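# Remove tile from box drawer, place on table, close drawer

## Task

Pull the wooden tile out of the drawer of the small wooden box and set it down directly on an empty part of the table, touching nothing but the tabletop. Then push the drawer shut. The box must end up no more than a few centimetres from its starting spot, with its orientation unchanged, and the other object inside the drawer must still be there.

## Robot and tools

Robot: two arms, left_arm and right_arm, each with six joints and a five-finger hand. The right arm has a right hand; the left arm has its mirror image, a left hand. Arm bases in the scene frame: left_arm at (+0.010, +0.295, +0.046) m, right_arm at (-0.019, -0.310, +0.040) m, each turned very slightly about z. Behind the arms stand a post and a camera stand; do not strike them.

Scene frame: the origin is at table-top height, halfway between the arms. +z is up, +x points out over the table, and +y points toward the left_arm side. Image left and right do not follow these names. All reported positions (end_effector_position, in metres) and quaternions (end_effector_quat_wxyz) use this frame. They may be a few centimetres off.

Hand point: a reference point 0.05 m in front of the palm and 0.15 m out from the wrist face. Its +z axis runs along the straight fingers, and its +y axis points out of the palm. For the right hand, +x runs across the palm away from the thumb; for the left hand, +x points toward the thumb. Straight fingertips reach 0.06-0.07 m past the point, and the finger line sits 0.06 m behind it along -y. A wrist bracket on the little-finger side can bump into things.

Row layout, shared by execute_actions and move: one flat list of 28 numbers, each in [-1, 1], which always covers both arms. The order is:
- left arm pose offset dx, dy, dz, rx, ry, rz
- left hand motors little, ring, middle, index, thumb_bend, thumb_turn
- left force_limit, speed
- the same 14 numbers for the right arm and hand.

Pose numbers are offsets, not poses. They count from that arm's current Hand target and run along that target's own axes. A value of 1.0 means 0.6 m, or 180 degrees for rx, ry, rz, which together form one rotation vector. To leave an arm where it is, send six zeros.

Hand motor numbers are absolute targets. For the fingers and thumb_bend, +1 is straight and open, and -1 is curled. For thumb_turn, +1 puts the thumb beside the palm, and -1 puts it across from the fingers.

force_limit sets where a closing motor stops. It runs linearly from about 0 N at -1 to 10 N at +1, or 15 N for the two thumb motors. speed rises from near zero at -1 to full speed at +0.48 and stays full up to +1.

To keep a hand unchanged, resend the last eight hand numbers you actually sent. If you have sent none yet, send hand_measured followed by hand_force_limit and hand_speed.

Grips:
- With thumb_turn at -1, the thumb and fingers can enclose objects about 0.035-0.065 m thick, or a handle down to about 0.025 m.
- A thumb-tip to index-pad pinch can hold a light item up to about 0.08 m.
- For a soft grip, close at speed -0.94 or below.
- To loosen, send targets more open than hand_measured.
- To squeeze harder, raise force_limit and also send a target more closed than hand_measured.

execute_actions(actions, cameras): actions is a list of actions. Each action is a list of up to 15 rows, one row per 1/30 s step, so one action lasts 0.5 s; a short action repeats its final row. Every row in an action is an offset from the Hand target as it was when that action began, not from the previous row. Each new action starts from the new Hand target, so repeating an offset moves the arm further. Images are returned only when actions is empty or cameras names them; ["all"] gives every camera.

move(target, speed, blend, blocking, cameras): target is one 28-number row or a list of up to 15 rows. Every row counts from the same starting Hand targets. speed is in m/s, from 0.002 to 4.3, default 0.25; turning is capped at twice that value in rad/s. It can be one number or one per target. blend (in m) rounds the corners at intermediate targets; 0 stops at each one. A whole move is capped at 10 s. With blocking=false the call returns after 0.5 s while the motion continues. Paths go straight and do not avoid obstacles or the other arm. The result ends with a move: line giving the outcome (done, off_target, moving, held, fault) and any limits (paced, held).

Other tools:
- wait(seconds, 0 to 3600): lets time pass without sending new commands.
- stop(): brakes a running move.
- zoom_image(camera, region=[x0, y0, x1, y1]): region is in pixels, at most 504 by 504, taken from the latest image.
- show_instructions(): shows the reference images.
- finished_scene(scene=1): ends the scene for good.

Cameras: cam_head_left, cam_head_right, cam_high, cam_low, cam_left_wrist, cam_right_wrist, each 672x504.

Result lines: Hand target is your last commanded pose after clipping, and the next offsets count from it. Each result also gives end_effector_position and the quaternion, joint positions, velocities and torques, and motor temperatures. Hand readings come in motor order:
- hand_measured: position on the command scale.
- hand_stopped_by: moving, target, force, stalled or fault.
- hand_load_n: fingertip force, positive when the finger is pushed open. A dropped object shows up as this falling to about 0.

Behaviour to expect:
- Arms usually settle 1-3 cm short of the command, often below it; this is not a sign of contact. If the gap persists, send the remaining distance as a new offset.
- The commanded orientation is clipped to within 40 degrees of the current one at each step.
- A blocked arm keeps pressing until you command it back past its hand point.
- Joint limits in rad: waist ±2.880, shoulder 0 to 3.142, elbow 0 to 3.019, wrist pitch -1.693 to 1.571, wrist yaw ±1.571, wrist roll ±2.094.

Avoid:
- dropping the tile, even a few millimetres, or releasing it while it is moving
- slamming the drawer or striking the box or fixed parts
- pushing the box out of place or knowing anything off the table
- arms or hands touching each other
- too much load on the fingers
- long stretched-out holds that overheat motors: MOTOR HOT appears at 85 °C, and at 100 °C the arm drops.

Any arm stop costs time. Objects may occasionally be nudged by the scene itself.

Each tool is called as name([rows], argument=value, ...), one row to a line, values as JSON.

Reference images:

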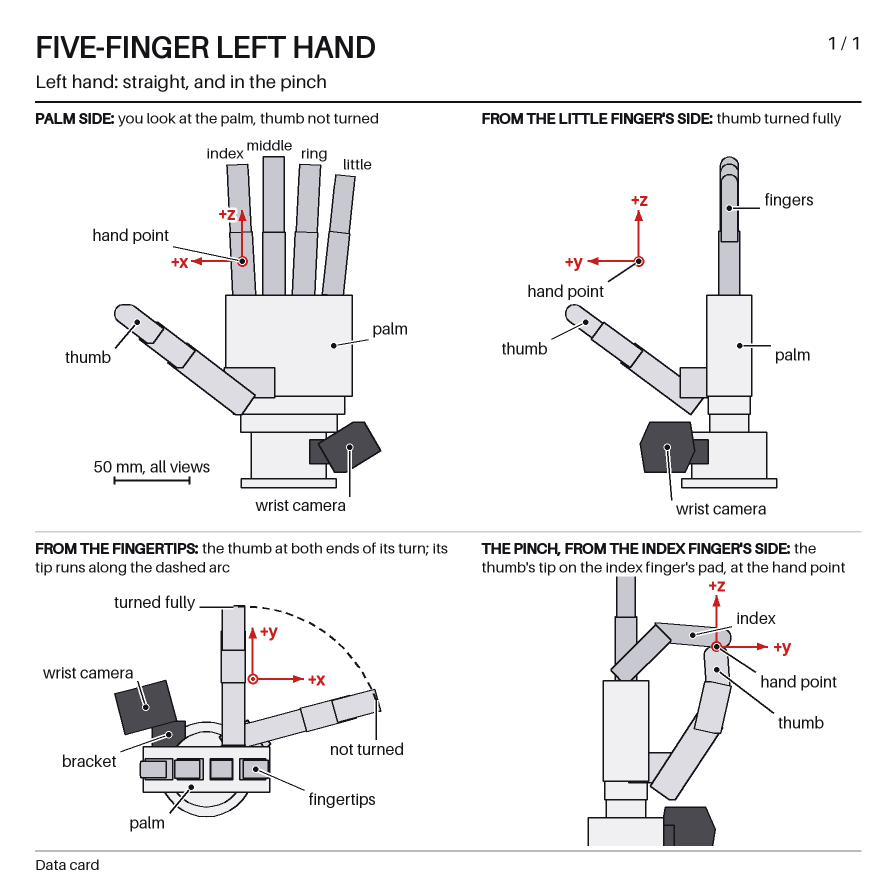

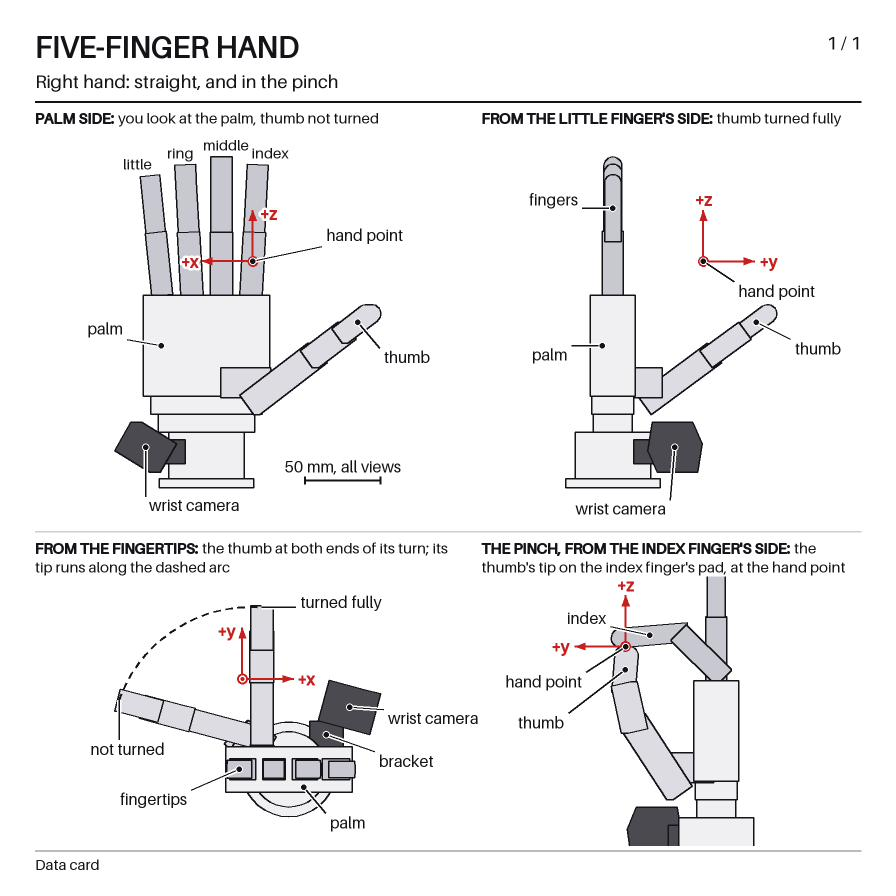

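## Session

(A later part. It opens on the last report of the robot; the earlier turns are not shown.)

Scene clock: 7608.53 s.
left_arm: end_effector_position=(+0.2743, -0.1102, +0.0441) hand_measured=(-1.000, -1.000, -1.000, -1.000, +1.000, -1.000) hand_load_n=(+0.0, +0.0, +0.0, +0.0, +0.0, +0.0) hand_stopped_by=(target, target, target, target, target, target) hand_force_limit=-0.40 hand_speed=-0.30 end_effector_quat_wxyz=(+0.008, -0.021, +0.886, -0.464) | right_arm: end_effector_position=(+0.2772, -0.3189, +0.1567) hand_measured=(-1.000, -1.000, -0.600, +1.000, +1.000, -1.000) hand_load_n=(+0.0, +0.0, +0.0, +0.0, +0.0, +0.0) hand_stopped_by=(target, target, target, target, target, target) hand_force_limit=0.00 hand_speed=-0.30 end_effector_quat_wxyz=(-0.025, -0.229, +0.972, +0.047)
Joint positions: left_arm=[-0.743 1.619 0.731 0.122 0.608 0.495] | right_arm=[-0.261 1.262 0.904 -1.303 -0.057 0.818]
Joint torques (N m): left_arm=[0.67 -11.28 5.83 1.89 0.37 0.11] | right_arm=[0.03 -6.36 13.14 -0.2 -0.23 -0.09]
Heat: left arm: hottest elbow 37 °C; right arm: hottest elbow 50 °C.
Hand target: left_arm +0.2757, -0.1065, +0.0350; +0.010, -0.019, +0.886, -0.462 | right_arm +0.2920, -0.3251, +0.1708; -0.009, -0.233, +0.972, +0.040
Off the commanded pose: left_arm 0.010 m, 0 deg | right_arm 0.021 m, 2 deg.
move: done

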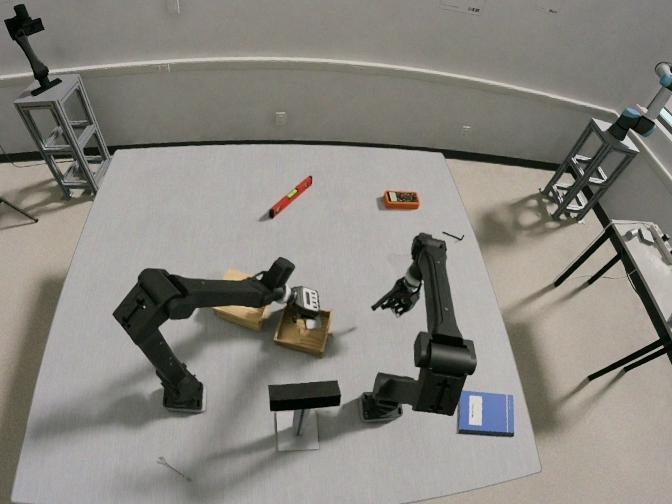

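move([
  [0,-0.0546,-0.0383,0,0,0,-1,-1,-1,-1,1,-1,-0.4,-0.3,0,0,0,0,0,0,-1,-1,-0.6,1,1,-1,0.0,-0.3],
  [0.1019,-0.0348,-0.0665,0,0,0,-1,-1,0.24,-1,0,-1,-0.4,-0.3,0,0,0,0,0,0,-1,-1,-0.6,1,1,-1,0.0,-0.3],
  [0.1019,0.0021,-0.0407,0,0,0,-1,-1,0.24,-1,0,-1,-0.4,-0.3,0,0,0,0,0,0,-1,-1,-0.6,1,1,-1,0.0,-0.3],
], speed=0.12, cameras=["cam_head_left"])

zoom_image(camera="cam_head_left", region=[265, 290, 335, 360])

Scene clock: 7662.47 s.
left_arm: end_effector_position=(+0.2167, -0.0866, +0.0514) hand_measured=(-1.000, -1.000, +0.240, -1.000, +0.212, -1.000) hand_load_n=(+0.0, +0.0, +0.0, +0.0, +5.0, +0.0) hand_stopped_by=(target, target, target, target, force, target) hand_force_limit=-0.40 hand_speed=-0.30 end_effector_quat_wxyz=(+0.013, -0.016, +0.887, -0.461) | right_arm: end_effector_position=(+0.2772, -0.3189, +0.1567) hand_measured=(-1.000, -1.000, -0.600, +1.000, +1.000, -1.000) hand_load_n=(+0.0, +0.0, +0.0, +0.0, +0.0, +0.0) hand_stopped_by=(target, target, target, target, target, target) hand_force_limit=0.00 hand_speed=-0.30 end_effector_quat_wxyz=(-0.025, -0.229, +0.972, +0.047)
Joint positions: left_arm=[-0.815 1.47 0.575 0.156 0.549 0.453] | right_arm=[-0.261 1.262 0.904 -1.303 -0.057 0.818]
Joint torques (N m): left_arm=[-0.15 -9.17 6.16 1.94 0.19 -0.13] | right_arm=[0.03 -6.36 13.14 -0.2 -0.23 -0.1]
Heat: left arm: hottest elbow 36 °C; right arm: hottest elbow 50 °C.
Hand target: left_arm +0.2139, -0.0883, +0.0480; +0.010, -0.019, +0.886, -0.462 | right_arm +0.2920, -0.3251, +0.1708; -0.009, -0.233, +0.972, +0.040
Off the commanded pose: left_arm 0.005 m, 1 deg | right_arm 0.021 m, 2 deg.
move: done

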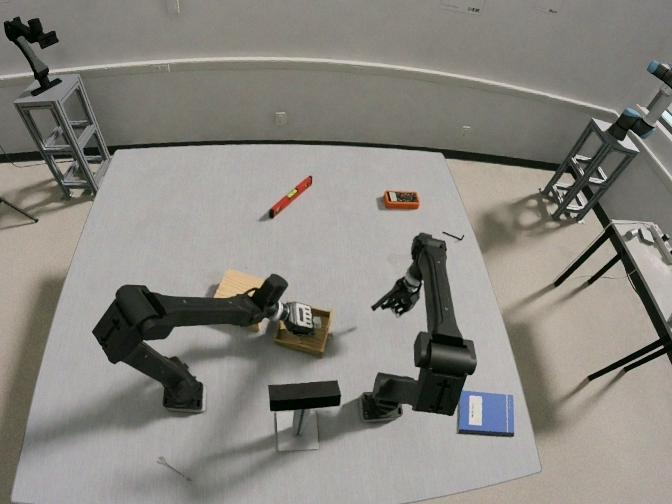

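Scaled by 7.200 from the camera's image (finer frame: 960x720).

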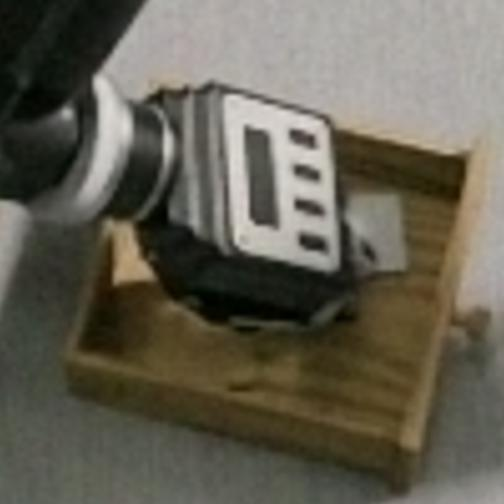

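move(target=[0,0.0109,0.0077,0,0,0,-1,-1,0.24,-1,0.35,-1,-0.4,-0.3,0,0,0,0,0,0,-1,-1,-0.6,1,1,-1,0.0,-0.3], speed=0.08)

move(target=[0,0.0055,0.0038,0,0,0,-1,-1,0.24,-1,0.35,-1,-0.4,-0.3,0,0,0,0,0,0,-1,-1,-0.6,1,1,-1,0.0,-0.3], speed=0.08)

move(target=[0,0.0055,0.0038,0,0,0,-1,-1,0.24,-1,0.35,-1,-0.4,-0.3,0,0,0,0,0,0,-1,-1,-0.6,1,1,-1,0.0,-0.3], speed=0.08)

Scene clock: 7673.10 s.
left_arm: end_effector_position=(+0.2192, -0.0893, +0.0473) hand_measured=(-1.000, -1.000, +0.240, -1.000, +0.350, -1.000) hand_load_n=(+0.0, +0.0, +0.0, +0.0, +0.0, +0.0) hand_stopped_by=(target, target, target, target, target, target) hand_force_limit=-0.40 hand_speed=-0.30 end_effector_quat_wxyz=(+0.015, -0.014, +0.885, -0.464) | right_arm: end_effector_position=(+0.2772, -0.3189, +0.1567) hand_measured=(-1.000, -1.000, -0.600, +1.000, +1.000, -1.000) hand_load_n=(+0.0, +0.0, +0.0, +0.0, +0.0, +0.0) hand_stopped_by=(target, target, target, target, target, target) hand_force_limit=0.00 hand_speed=-0.30 end_effector_quat_wxyz=(-0.025, -0.229, +0.972, +0.047)
Joint positions: left_arm=[-0.815 1.49 0.575 0.186 0.549 0.453] | right_arm=[-0.261 1.262 0.904 -1.303 -0.057 0.818]
Joint torques (N m): left_arm=[-0.21 -8.94 5.49 1.88 0.17 -0.13] | right_arm=[-0.03 -6.36 13.15 -0.2 -0.23 -0.1]
Heat: left arm: hottest elbow 36 °C; right arm: hottest elbow 50 °C.
Hand target: left_arm +0.2139, -0.0884, +0.0401; +0.010, -0.019, +0.886, -0.462 | right_arm +0.2920, -0.3251, +0.1708; -0.009, -0.233, +0.972, +0.040
Off the commanded pose: left_arm 0.009 m, 1 deg | right_arm 0.021 m, 2 deg.
move: done

Scene clock: 7673.67 s.
left_arm: end_effector_position=(+0.2181, -0.0881, +0.0421) hand_measured=(-1.000, -1.000, +0.240, -1.000, +0.350, -1.000) hand_load_n=(+0.0, +0.0, +0.0, +0.0, +0.0, +0.0) hand_stopped_by=(target, target, target, target, target, target) hand_force_limit=-0.40 hand_speed=-0.30 end_effector_quat_wxyz=(+0.015, -0.015, +0.886, -0.463) | right_arm: end_effector_position=(+0.2772, -0.3189, +0.1567) hand_measured=(-1.000, -1.000, -0.600, +1.000, +1.000, -1.000) hand_load_n=(+0.0, +0.0, +0.0, +0.0, +0.0, +0.0) hand_stopped_by=(target, target, target, target, target, target) hand_force_limit=0.00 hand_speed=-0.30 end_effector_quat_wxyz=(-0.025, -0.229, +0.972, +0.047)
Joint positions: left_arm=[-0.815 1.502 0.568 0.202 0.549 0.453] | right_arm=[-0.261 1.262 0.904 -1.303 -0.057 0.818]
Joint torques (N m): left_arm=[-0.21 -9.11 5.68 1.89 0.17 -0.14] | right_arm=[0.03 -6.36 13.14 -0.2 -0.23 -0.09]
Heat: left arm: hottest elbow 36 °C; right arm: hottest elbow 50 °C.
Hand target: left_arm +0.2139, -0.0884, +0.0360; +0.010, -0.019, +0.886, -0.462 | right_arm +0.2920, -0.3251, +0.1708; -0.009, -0.233, +0.972, +0.040
Off the commanded pose: left_arm 0.007 m, 1 deg | right_arm 0.021 m, 2 deg.
move: done

Scene clock: 7674.17 s.
left_arm: end_effector_position=(+0.2193, -0.0895, +0.0399) hand_measured=(-1.000, -1.000, +0.240, -1.000, +0.350, -1.000) hand_load_n=(+0.0, +0.5, +0.0, +0.0, +0.0, +0.0) hand_stopped_by=(target, target, target, target, target, target) hand_force_limit=-0.40 hand_speed=-0.30 end_effector_quat_wxyz=(+0.016, -0.014, +0.885, -0.465) | right_arm: end_effector_position=(+0.2772, -0.3189, +0.1567) hand_measured=(-1.000, -1.000, -0.600, +1.000, +1.000, -1.000) hand_load_n=(+0.0, +0.0, +0.0, +0.0, +0.0, +0.0) hand_stopped_by=(target, target, target, target, target, target) hand_force_limit=0.00 hand_speed=-0.30 end_effector_quat_wxyz=(-0.025, -0.229, +0.972, +0.047)
Joint positions: left_arm=[-0.815 1.513 0.568 0.217 0.549 0.453] | right_arm=[-0.261 1.262 0.904 -1.303 -0.057 0.818]
Joint torques (N m): left_arm=[0.03 -9.23 5.33 2.06 0.17 -0.13] | right_arm=[0.03 -6.36 13.15 -0.2 -0.23 -0.09]
Heat: left arm: hottest elbow 36 °C; right arm: hottest elbow 50 °C.
Hand target: left_arm +0.2139, -0.0884, +0.0320; +0.010, -0.019, +0.886, -0.462 | right_arm +0.2920, -0.3251, +0.1708; -0.009, -0.233, +0.972, +0.040
Off the commanded pose: left_arm 0.010 m, 1 deg | right_arm 0.021 m, 2 deg.
move: done

move(target=[0,0.0055,0.0038,0,0,0,-1,-1,0.24,-1,0.35,-1,-0.4,-0.3,0,0,0,0,0,0,-1,-1,-0.6,1,1,-1,0.0,-0.3], speed=0.08)

move(target=[0,0.0055,0.0038,0,0,0,-1,-1,0.24,-1,0.35,-1,-0.4,-0.3,0,0,0,0,0,0,-1,-1,-0.6,1,1,-1,0.0,-0.3], speed=0.08, cameras=["cam_head_left","cam_left_wrist"])

Scene clock: 7680.53 s.
left_arm: end_effector_position=(+0.2206, -0.0911, +0.0392) hand_measured=(-1.000, -1.000, +0.240, -1.000, +0.350, -1.000) hand_load_n=(+0.0, +0.0, +0.0, +0.0, +0.0, +0.0) hand_stopped_by=(target, target, target, target, target, target) hand_force_limit=-0.40 hand_speed=-0.30 end_effector_quat_wxyz=(+0.019, -0.013, +0.883, -0.468) | right_arm: end_effector_position=(+0.2772, -0.3189, +0.1567) hand_measured=(-1.000, -1.000, -0.600, +1.000, +1.000, -1.000) hand_load_n=(+0.0, +0.0, +0.0, +0.0, +0.0, +0.0) hand_stopped_by=(target, target, target, target, target, target) hand_force_limit=0.00 hand_speed=-0.30 end_effector_quat_wxyz=(-0.025, -0.229, +0.972, +0.047)
Joint positions: left_arm=[-0.815 1.519 0.567 0.236 0.549 0.452] | right_arm=[-0.261 1.262 0.904 -1.303 -0.057 0.818]
Joint torques (N m): left_arm=[-0.15 -8.7 5.22 1.92 0.16 -0.13] | right_arm=[0.03 -6.36 13.15 -0.21 -0.23 -0.09]
Heat: left arm: hottest elbow 36 °C; right arm: hottest elbow 50 °C.
Hand target: left_arm +0.2139, -0.0884, +0.0280; +0.010, -0.019, +0.886, -0.462 | right_arm +0.2920, -0.3251, +0.1708; -0.009, -0.233, +0.972, +0.040
Off the commanded pose: left_arm 0.013 m, 1 deg | right_arm 0.021 m, 2 deg.
move: off_target (left_arm)

Scene clock: 7681.03 s.
left_arm: end_effector_position=(+0.2223, -0.0931, +0.0385) hand_measured=(-1.000, -1.000, +0.240, -1.000, +0.350, -1.000) hand_load_n=(+0.0, +0.0, +0.0, +0.0, +0.0, +0.0) hand_stopped_by=(target, target, target, target, target, target) hand_force_limit=-0.40 hand_speed=-0.30 end_effector_quat_wxyz=(+0.021, -0.012, +0.881, -0.472) | right_arm: end_effector_position=(+0.2772, -0.3189, +0.1567) hand_measured=(-1.000, -1.000, -0.600, +1.000, +1.000, -1.000) hand_load_n=(+0.5, +0.0, +0.0, +0.0, +0.0, +0.0) hand_stopped_by=(target, target, target, target, target, target) hand_force_limit=0.00 hand_speed=-0.30 end_effector_quat_wxyz=(-0.025, -0.229, +0.972, +0.047)
Joint positions: left_arm=[-0.815 1.527 0.567 0.254 0.549 0.45] | right_arm=[-0.261 1.262 0.904 -1.303 -0.057 0.818]
Joint torques (N m): left_arm=[-0.15 -8.18 4.9 1.87 0.17 -0.11] | right_arm=[0.03 -6.36 13.15 -0.21 -0.23 -0.09]
Heat: left arm: hottest elbow 36 °C; right arm: hottest elbow 50 °C.
Hand target: left_arm +0.2139, -0.0883, +0.0240; +0.010, -0.019, +0.886, -0.462 | right_arm +0.2920, -0.3251, +0.1708; -0.009, -0.233, +0.972, +0.040
Off the commanded pose: left_arm 0.017 m, 2 deg | right_arm 0.021 m, 2 deg.
move: off_target (left_arm)

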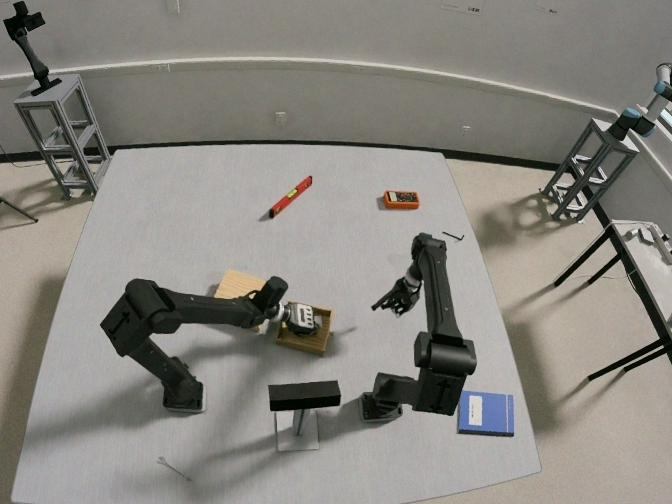

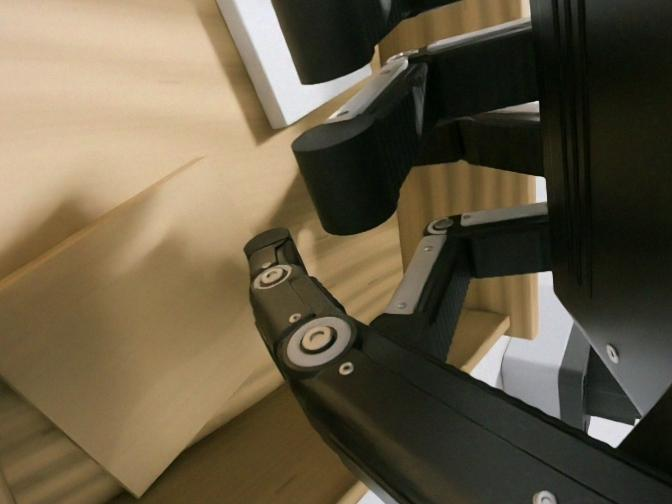

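move([
  [0,-0.0696,-0.0488,0,0,0,-1,-1,0.24,-1,0.35,-1,-0.4,-0.3,0,0,0,0,0,0,-1,-1,-0.6,1,1,-1,0.0,-0.3],
  [-0.0157,-0.1390,0.0502,0,0,0,-1,-1,-1,-1,1,-1,-0.4,-0.3,0,0,0,0,0,0,-1,-1,-0.6,1,1,-1,0.0,-0.3],
  [-0.0157,-0.1076,0.0722,0,0,0,-1,-1,-1,-1,1,-1,-0.4,-0.3,0,0,0,0,0,0,-1,-1,-0.6,1,1,-1,0.0,-0.3],
], speed=0.12, cameras=["cam_head_left","cam_left_wrist"])

zoom_image(camera="cam_head_left", region=[275, 300, 335, 360])

Scene clock: 7715.43 s.
left_arm: end_effector_position=(+0.2213, -0.1460, +0.0449) hand_measured=(-1.000, -1.000, -1.000, -1.000, +1.000, -1.000) hand_load_n=(+0.0, +0.0, +0.0, +0.0, +0.0, +0.0) hand_stopped_by=(target, target, target, target, target, target) hand_force_limit=-0.40 hand_speed=-0.30 end_effector_quat_wxyz=(+0.005, -0.020, +0.893, -0.450) | right_arm: end_effector_position=(+0.2772, -0.3189, +0.1567) hand_measured=(-1.000, -1.000, -0.600, +1.000, +1.000, -1.000) hand_load_n=(+0.0, +0.0, +0.0, +0.0, -0.5, +0.0) hand_stopped_by=(target, target, target, target, target, target) hand_force_limit=0.00 hand_speed=-0.30 end_effector_quat_wxyz=(-0.025, -0.229, +0.972, +0.047)
Joint positions: left_arm=[-0.908 1.6 0.717 0.15 0.478 0.382] | right_arm=[-0.261 1.262 0.904 -1.303 -0.057 0.818]
Joint torques (N m): left_arm=[-0.38 -11.87 8.62 2.06 0.14 -0.13] | right_arm=[-0.03 -6.36 13.15 -0.2 -0.23 -0.09]
Heat: left arm: hottest elbow 36 °C; right arm: hottest elbow 50 °C.
Hand target: left_arm +0.2264, -0.1603, +0.0521; +0.010, -0.019, +0.886, -0.462 | right_arm +0.2920, -0.3251, +0.1708; -0.009, -0.233, +0.972, +0.040
Off the commanded pose: left_arm 0.017 m, 2 deg | right_arm 0.021 m, 2 deg.
move: off_target (left_arm); target 2's new numbers were sent with left_arm's hand 0.023 m and 2 deg from that target

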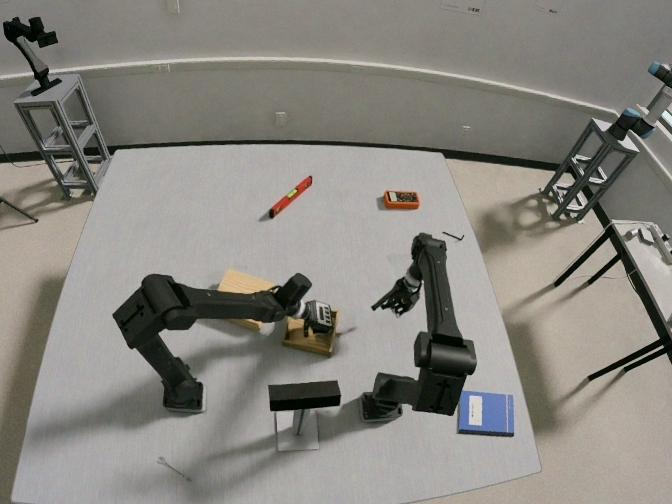

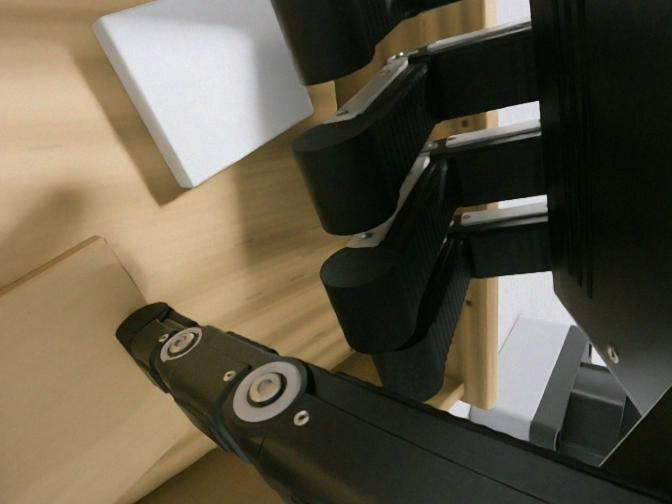

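Scaled by 8.400 from the camera's image (finer frame: 960x720).

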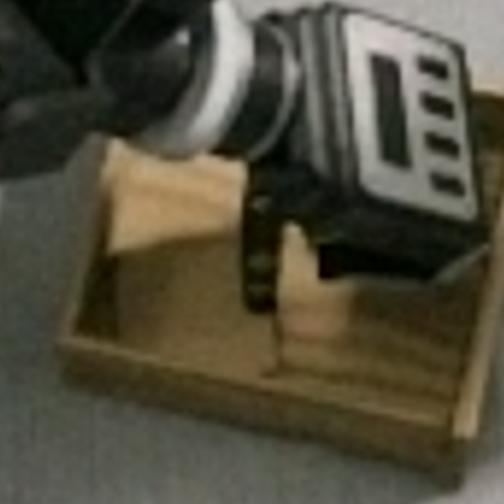

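move([
  [0,-0.0273,-0.0191,0,0,0,-1,-1,-1,-1,1,-1,-0.4,-0.3,0,0,0,0,0,0,-1,-1,-0.6,1,1,-1,0.0,-0.3],
  [0,-0.0417,0.0013,0,0,0,-1,-1,-1,-1,1,-1,-0.4,-0.3,0,0,0,0,0,0,-1,-1,-0.6,1,1,-1,0.0,-0.3],
], speed=0.12, cameras=["cam_head_left","cam_left_wrist"])

zoom_image(camera="cam_head_left", region=[275, 300, 335, 360])

Scene clock: 7728.20 s.
left_arm: end_effector_position=(+0.2222, -0.1609, +0.0657) hand_measured=(-1.000, -1.000, -1.000, -1.000, +1.000, -1.000) hand_load_n=(+0.0, +0.0, +0.0, +0.0, +0.0, +0.0) hand_stopped_by=(target, target, target, target, target, target) hand_force_limit=-0.40 hand_speed=-0.30 end_effector_quat_wxyz=(+0.011, -0.017, +0.889, -0.458) | right_arm: end_effector_position=(+0.2772, -0.3189, +0.1567) hand_measured=(-1.000, -1.000, -0.600, +1.000, +1.000, -1.000) hand_load_n=(+0.0, +0.0, +0.0, +0.0, +0.0, +0.0) hand_stopped_by=(target, target, target, target, target, target) hand_force_limit=0.00 hand_speed=-0.30 end_effector_quat_wxyz=(-0.025, -0.229, +0.972, +0.047)
Joint positions: left_arm=[-0.928 1.574 0.752 0.117 0.463 0.368] | right_arm=[-0.261 1.262 0.904 -1.303 -0.057 0.818]
Joint torques (N m): left_arm=[-0.38 -11.11 10.09 0.94 0.11 -0.09] | right_arm=[-0.03 -6.36 13.14 -0.2 -0.23 -0.09]
Heat: left arm: hottest elbow 36 °C; right arm: hottest elbow 50 °C.
Hand target: left_arm +0.2271, -0.1753, +0.0723; +0.010, -0.019, +0.886, -0.462 | right_arm +0.2920, -0.3251, +0.1708; -0.009, -0.233, +0.972, +0.040
Off the commanded pose: left_arm 0.016 m, 1 deg | right_arm 0.021 m, 2 deg.
move: off_target (left_arm)

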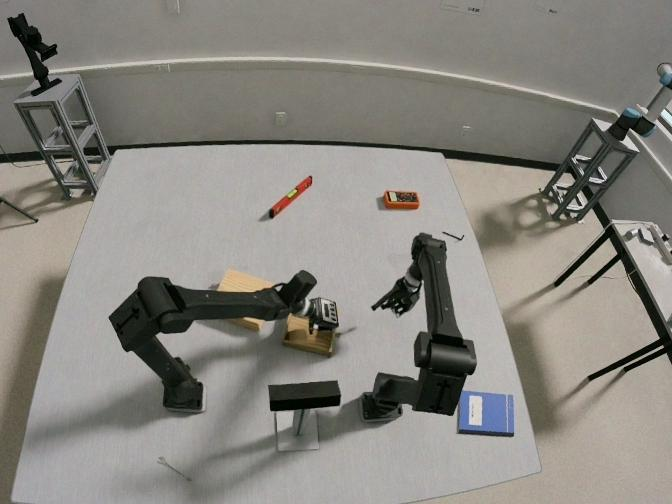

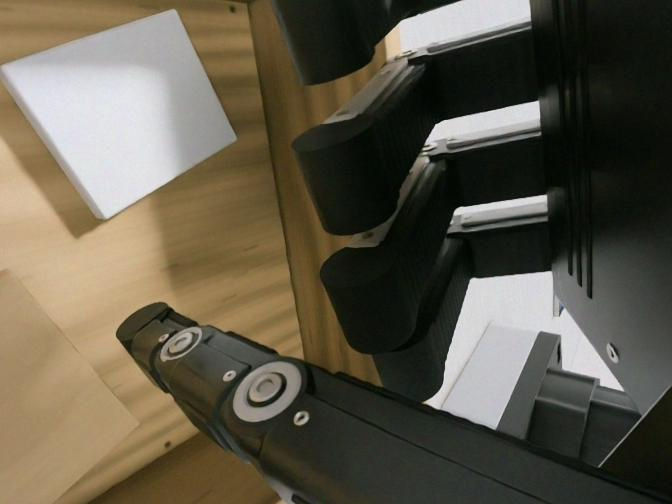

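Scaled by 8.400 from the camera's image (finer frame: 960x720).

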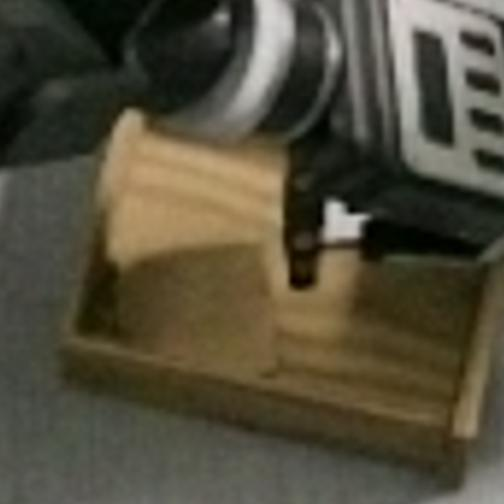

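move(target=[0,0.0300,0.0211,0,0,0,-1,-1,-1,-1,1,-1,-0.4,-0.3,0,0,0,0,0,0,-1,-1,-0.6,1,1,-1,0.0,-0.3], speed=0.1)

move(target=[0,0.0082,0.0057,0,0,0,-1,-1,-1,-1,1,-1,-0.4,-0.3,0,0,0,0,0,0,-1,-1,-0.6,1,1,-1,0.0,-0.3], speed=0.08)

move(target=[0,0.0055,0.0038,0,0,0,-1,-1,-1,-1,1,-1,-0.4,-0.3,0,0,0,0,0,0,-1,-1,-0.6,1,1,-1,0.0,-0.3], speed=0.08)

move(target=[0,0.0055,0.0038,0,0,0,-1,-1,-1,-1,1,-1,-0.4,-0.3,0,0,0,0,0,0,-1,-1,-0.6,1,1,-1,0.0,-0.3], speed=0.08, cameras=["cam_head_left","cam_left_wrist"])

zoom_image(camera="cam_head_left", region=[275, 300, 335, 360])

Scene clock: 7744.97 s.
left_arm: end_effector_position=(+0.2235, -0.1633, +0.0492) hand_measured=(-1.000, -1.000, -1.000, -1.000, +1.000, -1.000) hand_load_n=(+0.0, +0.0, +0.0, +0.0, +0.0, -0.5) hand_stopped_by=(target, target, target, target, target, target) hand_force_limit=-0.40 hand_speed=-0.30 end_effector_quat_wxyz=(+0.008, -0.019, +0.890, -0.456) | right_arm: end_effector_position=(+0.2772, -0.3189, +0.1567) hand_measured=(-1.000, -1.000, -0.600, +1.000, +1.000, -1.000) hand_load_n=(+0.0, +0.0, +0.0, +0.0, +0.0, +0.0) hand_stopped_by=(target, target, target, target, target, target) hand_force_limit=0.00 hand_speed=-0.30 end_effector_quat_wxyz=(-0.025, -0.229, +0.972, +0.047)
Joint positions: left_arm=[-0.928 1.621 0.753 0.157 0.464 0.364] | right_arm=[-0.261 1.262 0.904 -1.303 -0.057 0.818]
Joint torques (N m): left_arm=[-0.32 -11.69 8.54 1.99 0.09 -0.1] | right_arm=[0.03 -6.42 13.14 -0.18 -0.23 -0.1]
Heat: left arm: hottest elbow 38 °C; right arm: hottest elbow 50 °C.
Hand target: left_arm +0.2271, -0.1754, +0.0503; +0.010, -0.019, +0.886, -0.462 | right_arm +0.2920, -0.3251, +0.1708; -0.009, -0.233, +0.972, +0.040
Off the commanded pose: left_arm 0.013 m, 1 deg | right_arm 0.021 m, 2 deg.
move: off_target (left_arm)

Scene clock: 7745.47 s.
left_arm: end_effector_position=(+0.2255, -0.1664, +0.0487) hand_measured=(-1.000, -1.000, -1.000, -1.000, +1.000, -1.000) hand_load_n=(+0.5, +0.0, +0.0, -0.5, +0.0, +0.0) hand_stopped_by=(target, target, target, target, target, target) hand_force_limit=-0.40 hand_speed=-0.30 end_effector_quat_wxyz=(+0.011, -0.018, +0.887, -0.461) | right_arm: end_effector_position=(+0.2772, -0.3189, +0.1567) hand_measured=(-1.000, -1.000, -0.600, +1.000, +1.000, -1.000) hand_load_n=(+0.0, +0.0, +0.0, +0.0, +0.0, +0.0) hand_stopped_by=(target, target, target, target, target, target) hand_force_limit=0.00 hand_speed=-0.30 end_effector_quat_wxyz=(-0.025, -0.229, +0.972, +0.047)
Joint positions: left_arm=[-0.928 1.629 0.753 0.179 0.464 0.363] | right_arm=[-0.261 1.262 0.904 -1.303 -0.057 0.818]
Joint torques (N m): left_arm=[-0.32 -10.93 8.24 1.87 0.07 -0.1] | right_arm=[0.09 -6.36 13.16 -0.21 -0.23 -0.09]
Heat: left arm: hottest elbow 38 °C; right arm: hottest elbow 50 °C.
Hand target: left_arm +0.2271, -0.1754, +0.0442; +0.010, -0.019, +0.886, -0.462 | right_arm +0.2920, -0.3251, +0.1708; -0.009, -0.233, +0.972, +0.040
Off the commanded pose: left_arm 0.010 m, 0 deg | right_arm 0.021 m, 2 deg.
move: done

Scene clock: 7745.97 s.
left_arm: end_effector_position=(+0.2269, -0.1685, +0.0485) hand_measured=(-1.000, -1.000, -1.000, -1.000, +1.000, -1.000) hand_load_n=(+0.0, +0.0, +0.0, +0.0, +0.0, +0.5) hand_stopped_by=(target, target, target, target, target, target) hand_force_limit=-0.40 hand_speed=-0.30 end_effector_quat_wxyz=(+0.013, -0.017, +0.885, -0.465) | right_arm: end_effector_position=(+0.2772, -0.3189, +0.1567) hand_measured=(-1.000, -1.000, -0.600, +1.000, +1.000, -1.000) hand_load_n=(+0.0, +0.0, +0.0, +0.0, +0.0, +0.0) hand_stopped_by=(target, target, target, target, target, target) hand_force_limit=0.00 hand_speed=-0.30 end_effector_quat_wxyz=(-0.025, -0.229, +0.972, +0.047)
Joint positions: left_arm=[-0.928 1.634 0.753 0.195 0.464 0.361] | right_arm=[-0.261 1.262 0.904 -1.303 -0.057 0.818]
Joint torques (N m): left_arm=[-0.26 -10.4 8.03 1.78 0.06 -0.08] | right_arm=[-0.03 -6.36 13.14 -0.2 -0.23 -0.09]
Heat: left arm: hottest elbow 38 °C; right arm: hottest elbow 50 °C.
Hand target: left_arm +0.2271, -0.1754, +0.0403; +0.010, -0.019, +0.886, -0.462 | right_arm +0.2920, -0.3251, +0.1708; -0.009, -0.233, +0.972, +0.040
Off the commanded pose: left_arm 0.011 m, 1 deg | right_arm 0.021 m, 2 deg.
move: off_target (left_arm)

Scene clock: 7746.47 s.
left_arm: end_effector_position=(+0.2281, -0.1704, +0.0480) hand_measured=(-1.000, -1.000, -1.000, -1.000, +1.000, -1.000) hand_load_n=(+0.0, +0.0, +0.0, -0.5, +0.0, +0.0) hand_stopped_by=(target, target, target, target, target, target) hand_force_limit=-0.40 hand_speed=-0.30 end_effector_quat_wxyz=(+0.015, -0.017, +0.883, -0.468) | right_arm: end_effector_position=(+0.2772, -0.3189, +0.1567) hand_measured=(-1.000, -1.000, -0.600, +1.000, +1.000, -1.000) hand_load_n=(-0.5, +0.0, +0.0, +0.0, +0.0, +0.0) hand_stopped_by=(target, target, target, target, target, target) hand_force_limit=0.00 hand_speed=-0.30 end_effector_quat_wxyz=(-0.025, -0.229, +0.972, +0.047)
Joint positions: left_arm=[-0.928 1.64 0.753 0.209 0.464 0.359] | right_arm=[-0.261 1.262 0.904 -1.303 -0.057 0.818]
Joint torques (N m): left_arm=[-0.38 -10.11 7.76 1.73 0.04 -0.07] | right_arm=[0.03 -6.36 13.15 -0.21 -0.23 -0.09]
Heat: left arm: hottest elbow 38 °C; right arm: hottest elbow 50 °C.
Hand target: left_arm +0.2271, -0.1754, +0.0363; +0.010, -0.019, +0.886, -0.462 | right_arm +0.2920, -0.3251, +0.1708; -0.009, -0.233, +0.972, +0.040
Off the commanded pose: left_arm 0.013 m, 1 deg | right_arm 0.021 m, 2 deg.
move: off_target (left_arm)

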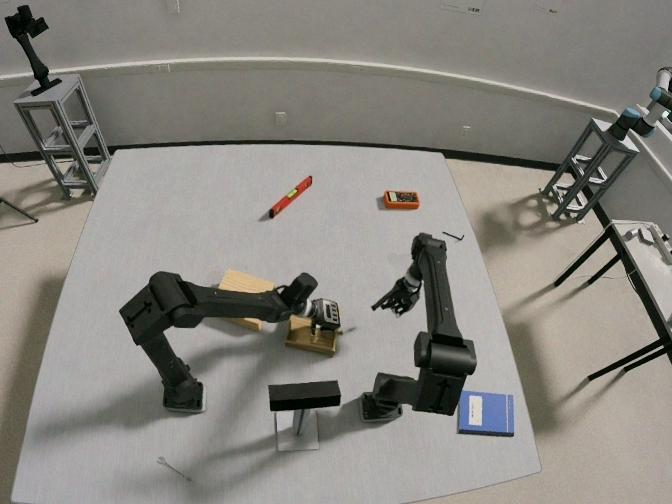

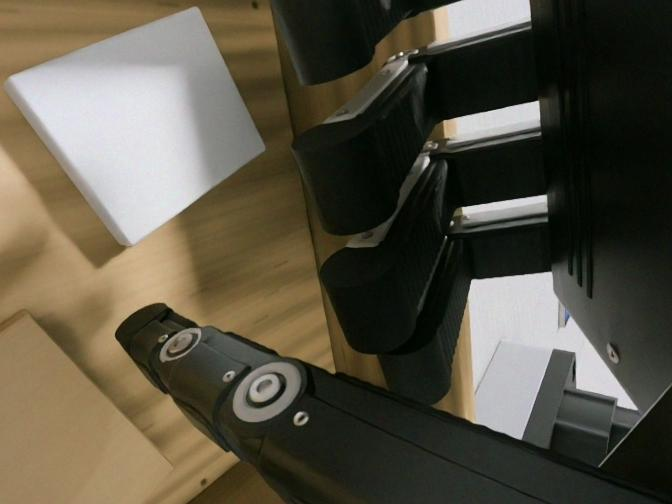

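Scaled by 8.400 from the camera's image (finer frame: 960x720).

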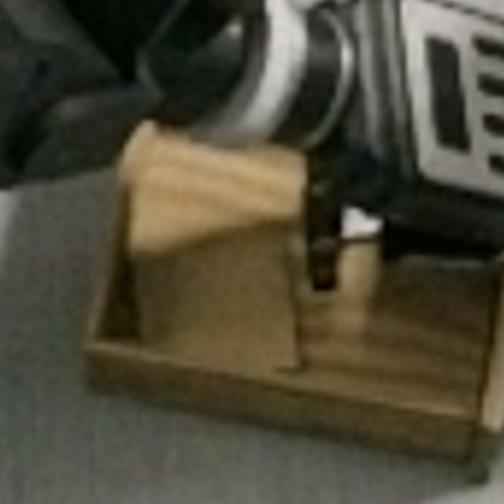

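execute_actions(actions=[], cameras=["cam_head_left","cam_head_right","cam_low","cam_high"])

zoom_image(camera="cam_head_right", region=[285, 290, 355, 360])

zoom_image(camera="cam_head_left", region=[280, 290, 350, 360])

Scene clock: 7808.43 s.
left_arm: end_effector_position=(+0.2280, -0.1704, +0.0480) hand_measured=(-1.000, -1.000, -1.000, -1.000, +1.000, -1.000) hand_load_n=(+0.0, +0.0, +0.0, -0.5, +0.0, +0.0) hand_stopped_by=(target, target, target, target, target, target) hand_force_limit=-0.40 hand_speed=-0.30 end_effector_quat_wxyz=(+0.015, -0.017, +0.883, -0.468) | right_arm: end_effector_position=(+0.2772, -0.3189, +0.1567) hand_measured=(-1.000, -1.000, -0.600, +1.000, +1.000, -1.000) hand_load_n=(+0.0, +0.0, +0.0, +0.0, -0.5, +0.0) hand_stopped_by=(target, target, target, target, target, target) hand_force_limit=0.00 hand_speed=-0.30 end_effector_quat_wxyz=(-0.025, -0.229, +0.972, +0.047)
Joint positions: left_arm=[-0.928 1.64 0.753 0.209 0.464 0.359] | right_arm=[-0.261 1.262 0.904 -1.303 -0.057 0.818]
Joint velocities: within noise
Joint torques (N m): left_arm=[-0.32 -10.17 7.77 1.7 0.03 -0.05] | right_arm=[0.03 -6.36 13.15 -0.21 -0.23 -0.09]
Motor temperatures (°C): left_arm=[26 28 38 28 26 29] | right_arm=[29 29 51 24 26 29]
Heat: left arm: hottest elbow 38 °C; right arm: hottest elbow 51 °C.
Hand target: left_arm +0.2271, -0.1754, +0.0363; +0.010, -0.019, +0.886, -0.462 | right_arm +0.2920, -0.3251, +0.1708; -0.009, -0.233, +0.972, +0.040
Off the commanded pose: left_arm 0.013 m, 1 deg | right_arm 0.021 m, 2 deg.
Images, in order (width x height): cam_head_left 672x504, cam_head_right 672x504, cam_high 672x504, cam_low 672x504.

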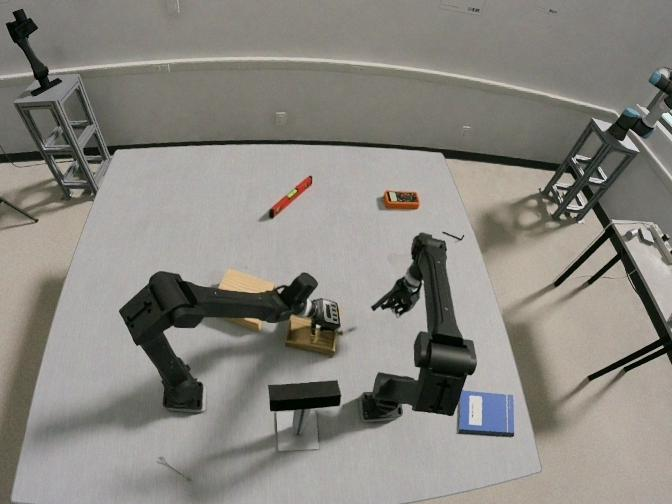

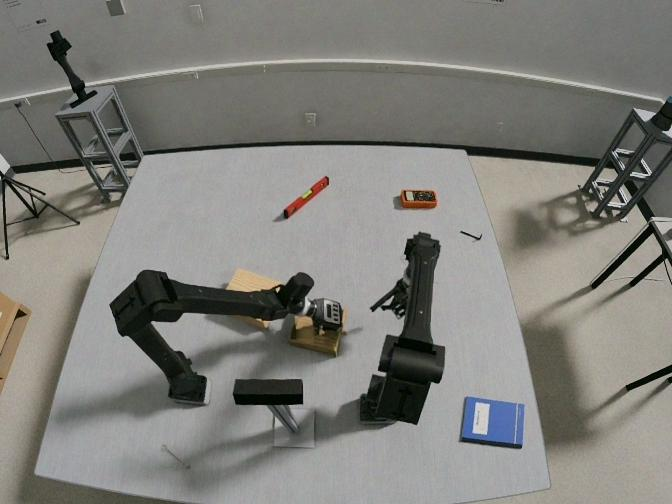

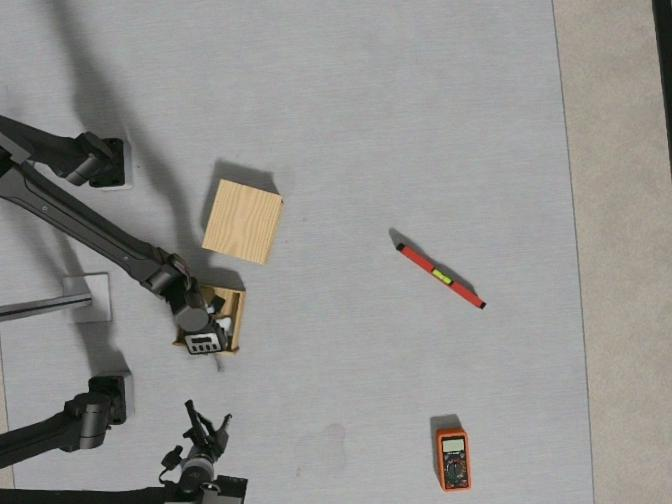

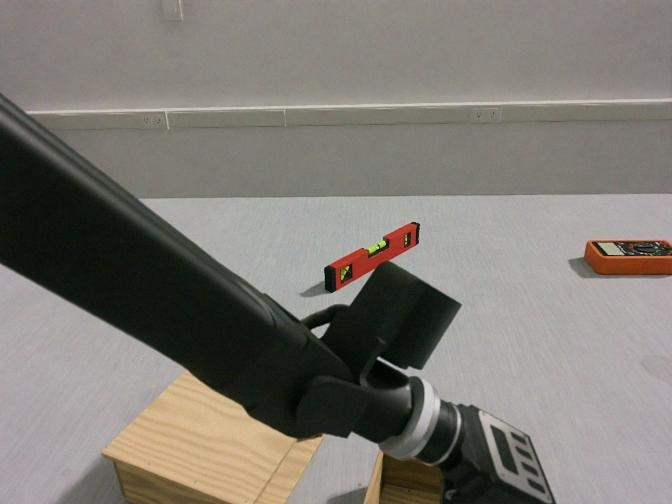

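Scaled by 7.200 from the camera's image (finer frame: 960x720).

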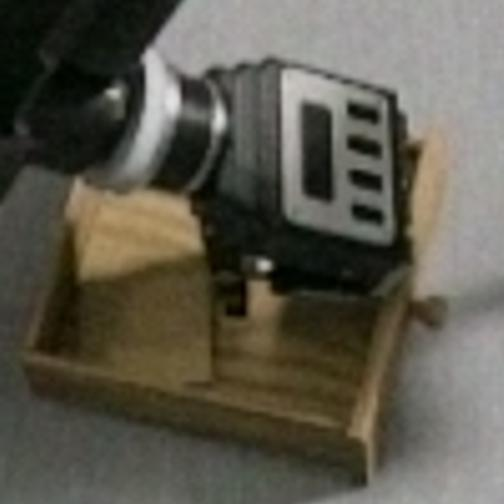

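Scaled by 7.200 from the camera's image (finer frame: 960x720).

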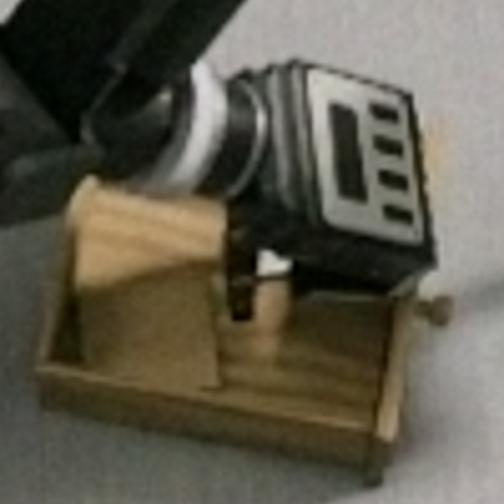

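move([
  [0,-0.1229,-0.0861,0,0,0,-1,-1,-1,-1,1,-1,-0.4,-0.3,0,0,0,0,0,0,-1,-1,-0.6,1,1,-1,0.0,-0.3],
  [-0.2935,-0.0038,-0.1398,0,0,0,-1,-1,-1,-1,1,-1,-0.4,-0.3,0,0,0,0,0,0,-1,-1,-0.6,1,1,-1,0.0,-0.3],
  [-0.2935,0.0295,-0.1166,0,0,0,-1,-1,-1,-1,1,-1,-0.4,-0.3,0,0,0,0,0,0,-1,-1,-0.6,1,1,-1,0.0,-0.3],
], speed=0.15, blend=[0.02,0,0], cameras=["cam_head_left","cam_left_wrist","cam_high"])

zoom_image(camera="cam_high", region=[170, 260, 260, 360])

Scene clock: 7852.33 s.
left_arm: end_effector_position=(+0.3861, -0.0914, +0.0563) hand_measured=(-1.000, -1.000, -1.000, -1.000, +1.000, -1.000) hand_load_n=(+0.0, +0.0, +0.0, +0.5, +0.0, +0.0) hand_stopped_by=(target, target, target, target, target, target) hand_force_limit=-0.40 hand_speed=-0.30 end_effector_quat_wxyz=(-0.005, -0.033, +0.891, -0.453) | right_arm: end_effector_position=(+0.2772, -0.3189, +0.1567) hand_measured=(-1.000, -1.000, -0.600, +1.000, +1.000, -1.000) hand_load_n=(+0.0, +0.0, +0.0, -0.5, +0.0, +0.0) hand_stopped_by=(target, target, target, target, target, target) hand_force_limit=0.00 hand_speed=-0.30 end_effector_quat_wxyz=(-0.025, -0.229, +0.972, +0.047)
Joint positions: left_arm=[-0.553 1.757 1.01 -0.166 0.731 0.664] | right_arm=[-0.261 1.262 0.904 -1.303 -0.057 0.818]
Joint torques (N m): left_arm=[0.15 -15.03 9.65 1.7 0.49 0.13] | right_arm=[0.03 -6.36 13.15 -0.23 -0.23 -0.09]
Heat: left arm: hottest elbow 38 °C; right arm: hottest elbow 51 °C.
Hand target: left_arm +0.4001, -0.1003, +0.0616; +0.010, -0.019, +0.886, -0.462 | right_arm +0.2920, -0.3251, +0.1708; -0.009, -0.233, +0.972, +0.040
Off the commanded pose: left_arm 0.018 m, 3 deg | right_arm 0.021 m, 2 deg.
move: off_target (left_arm)
Images, in order (width x height): cam_head_left 672x504, cam_high 672x504, cam_left_wrist 672x504.

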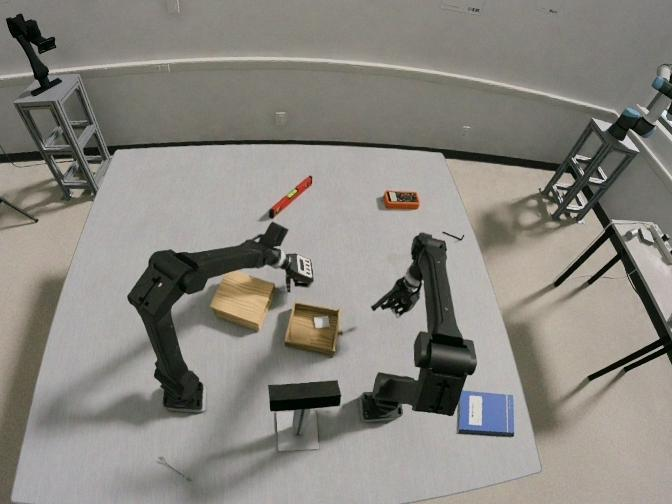

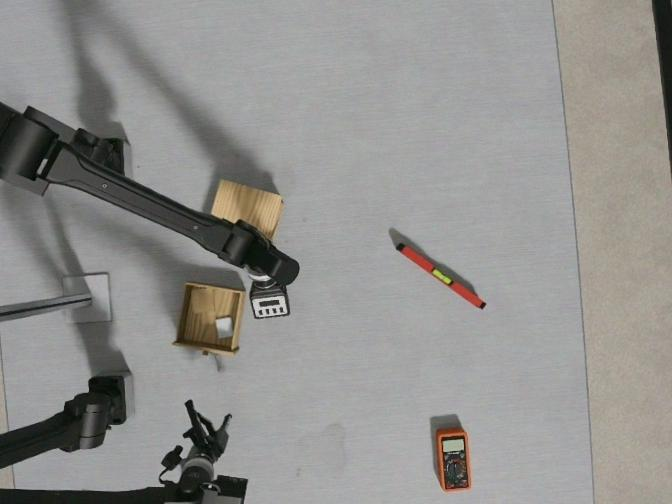

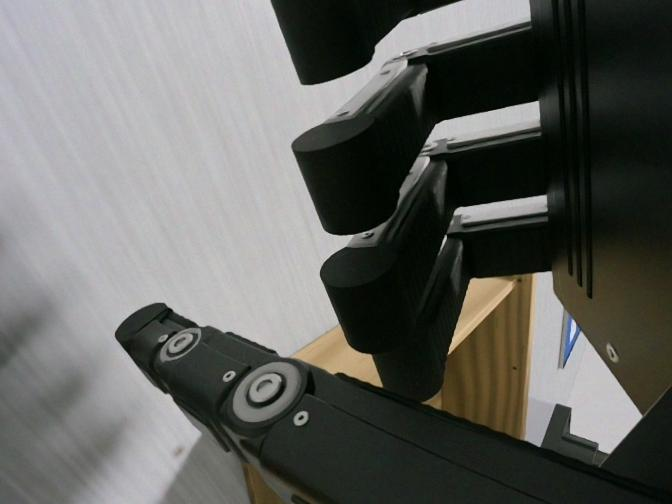

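Scaled by 5.040 from the camera's image (finer frame: 960x720).

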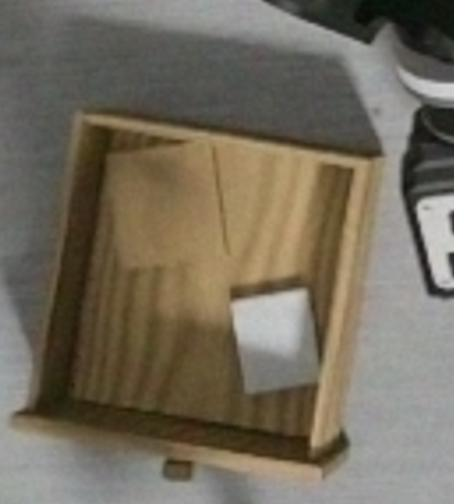

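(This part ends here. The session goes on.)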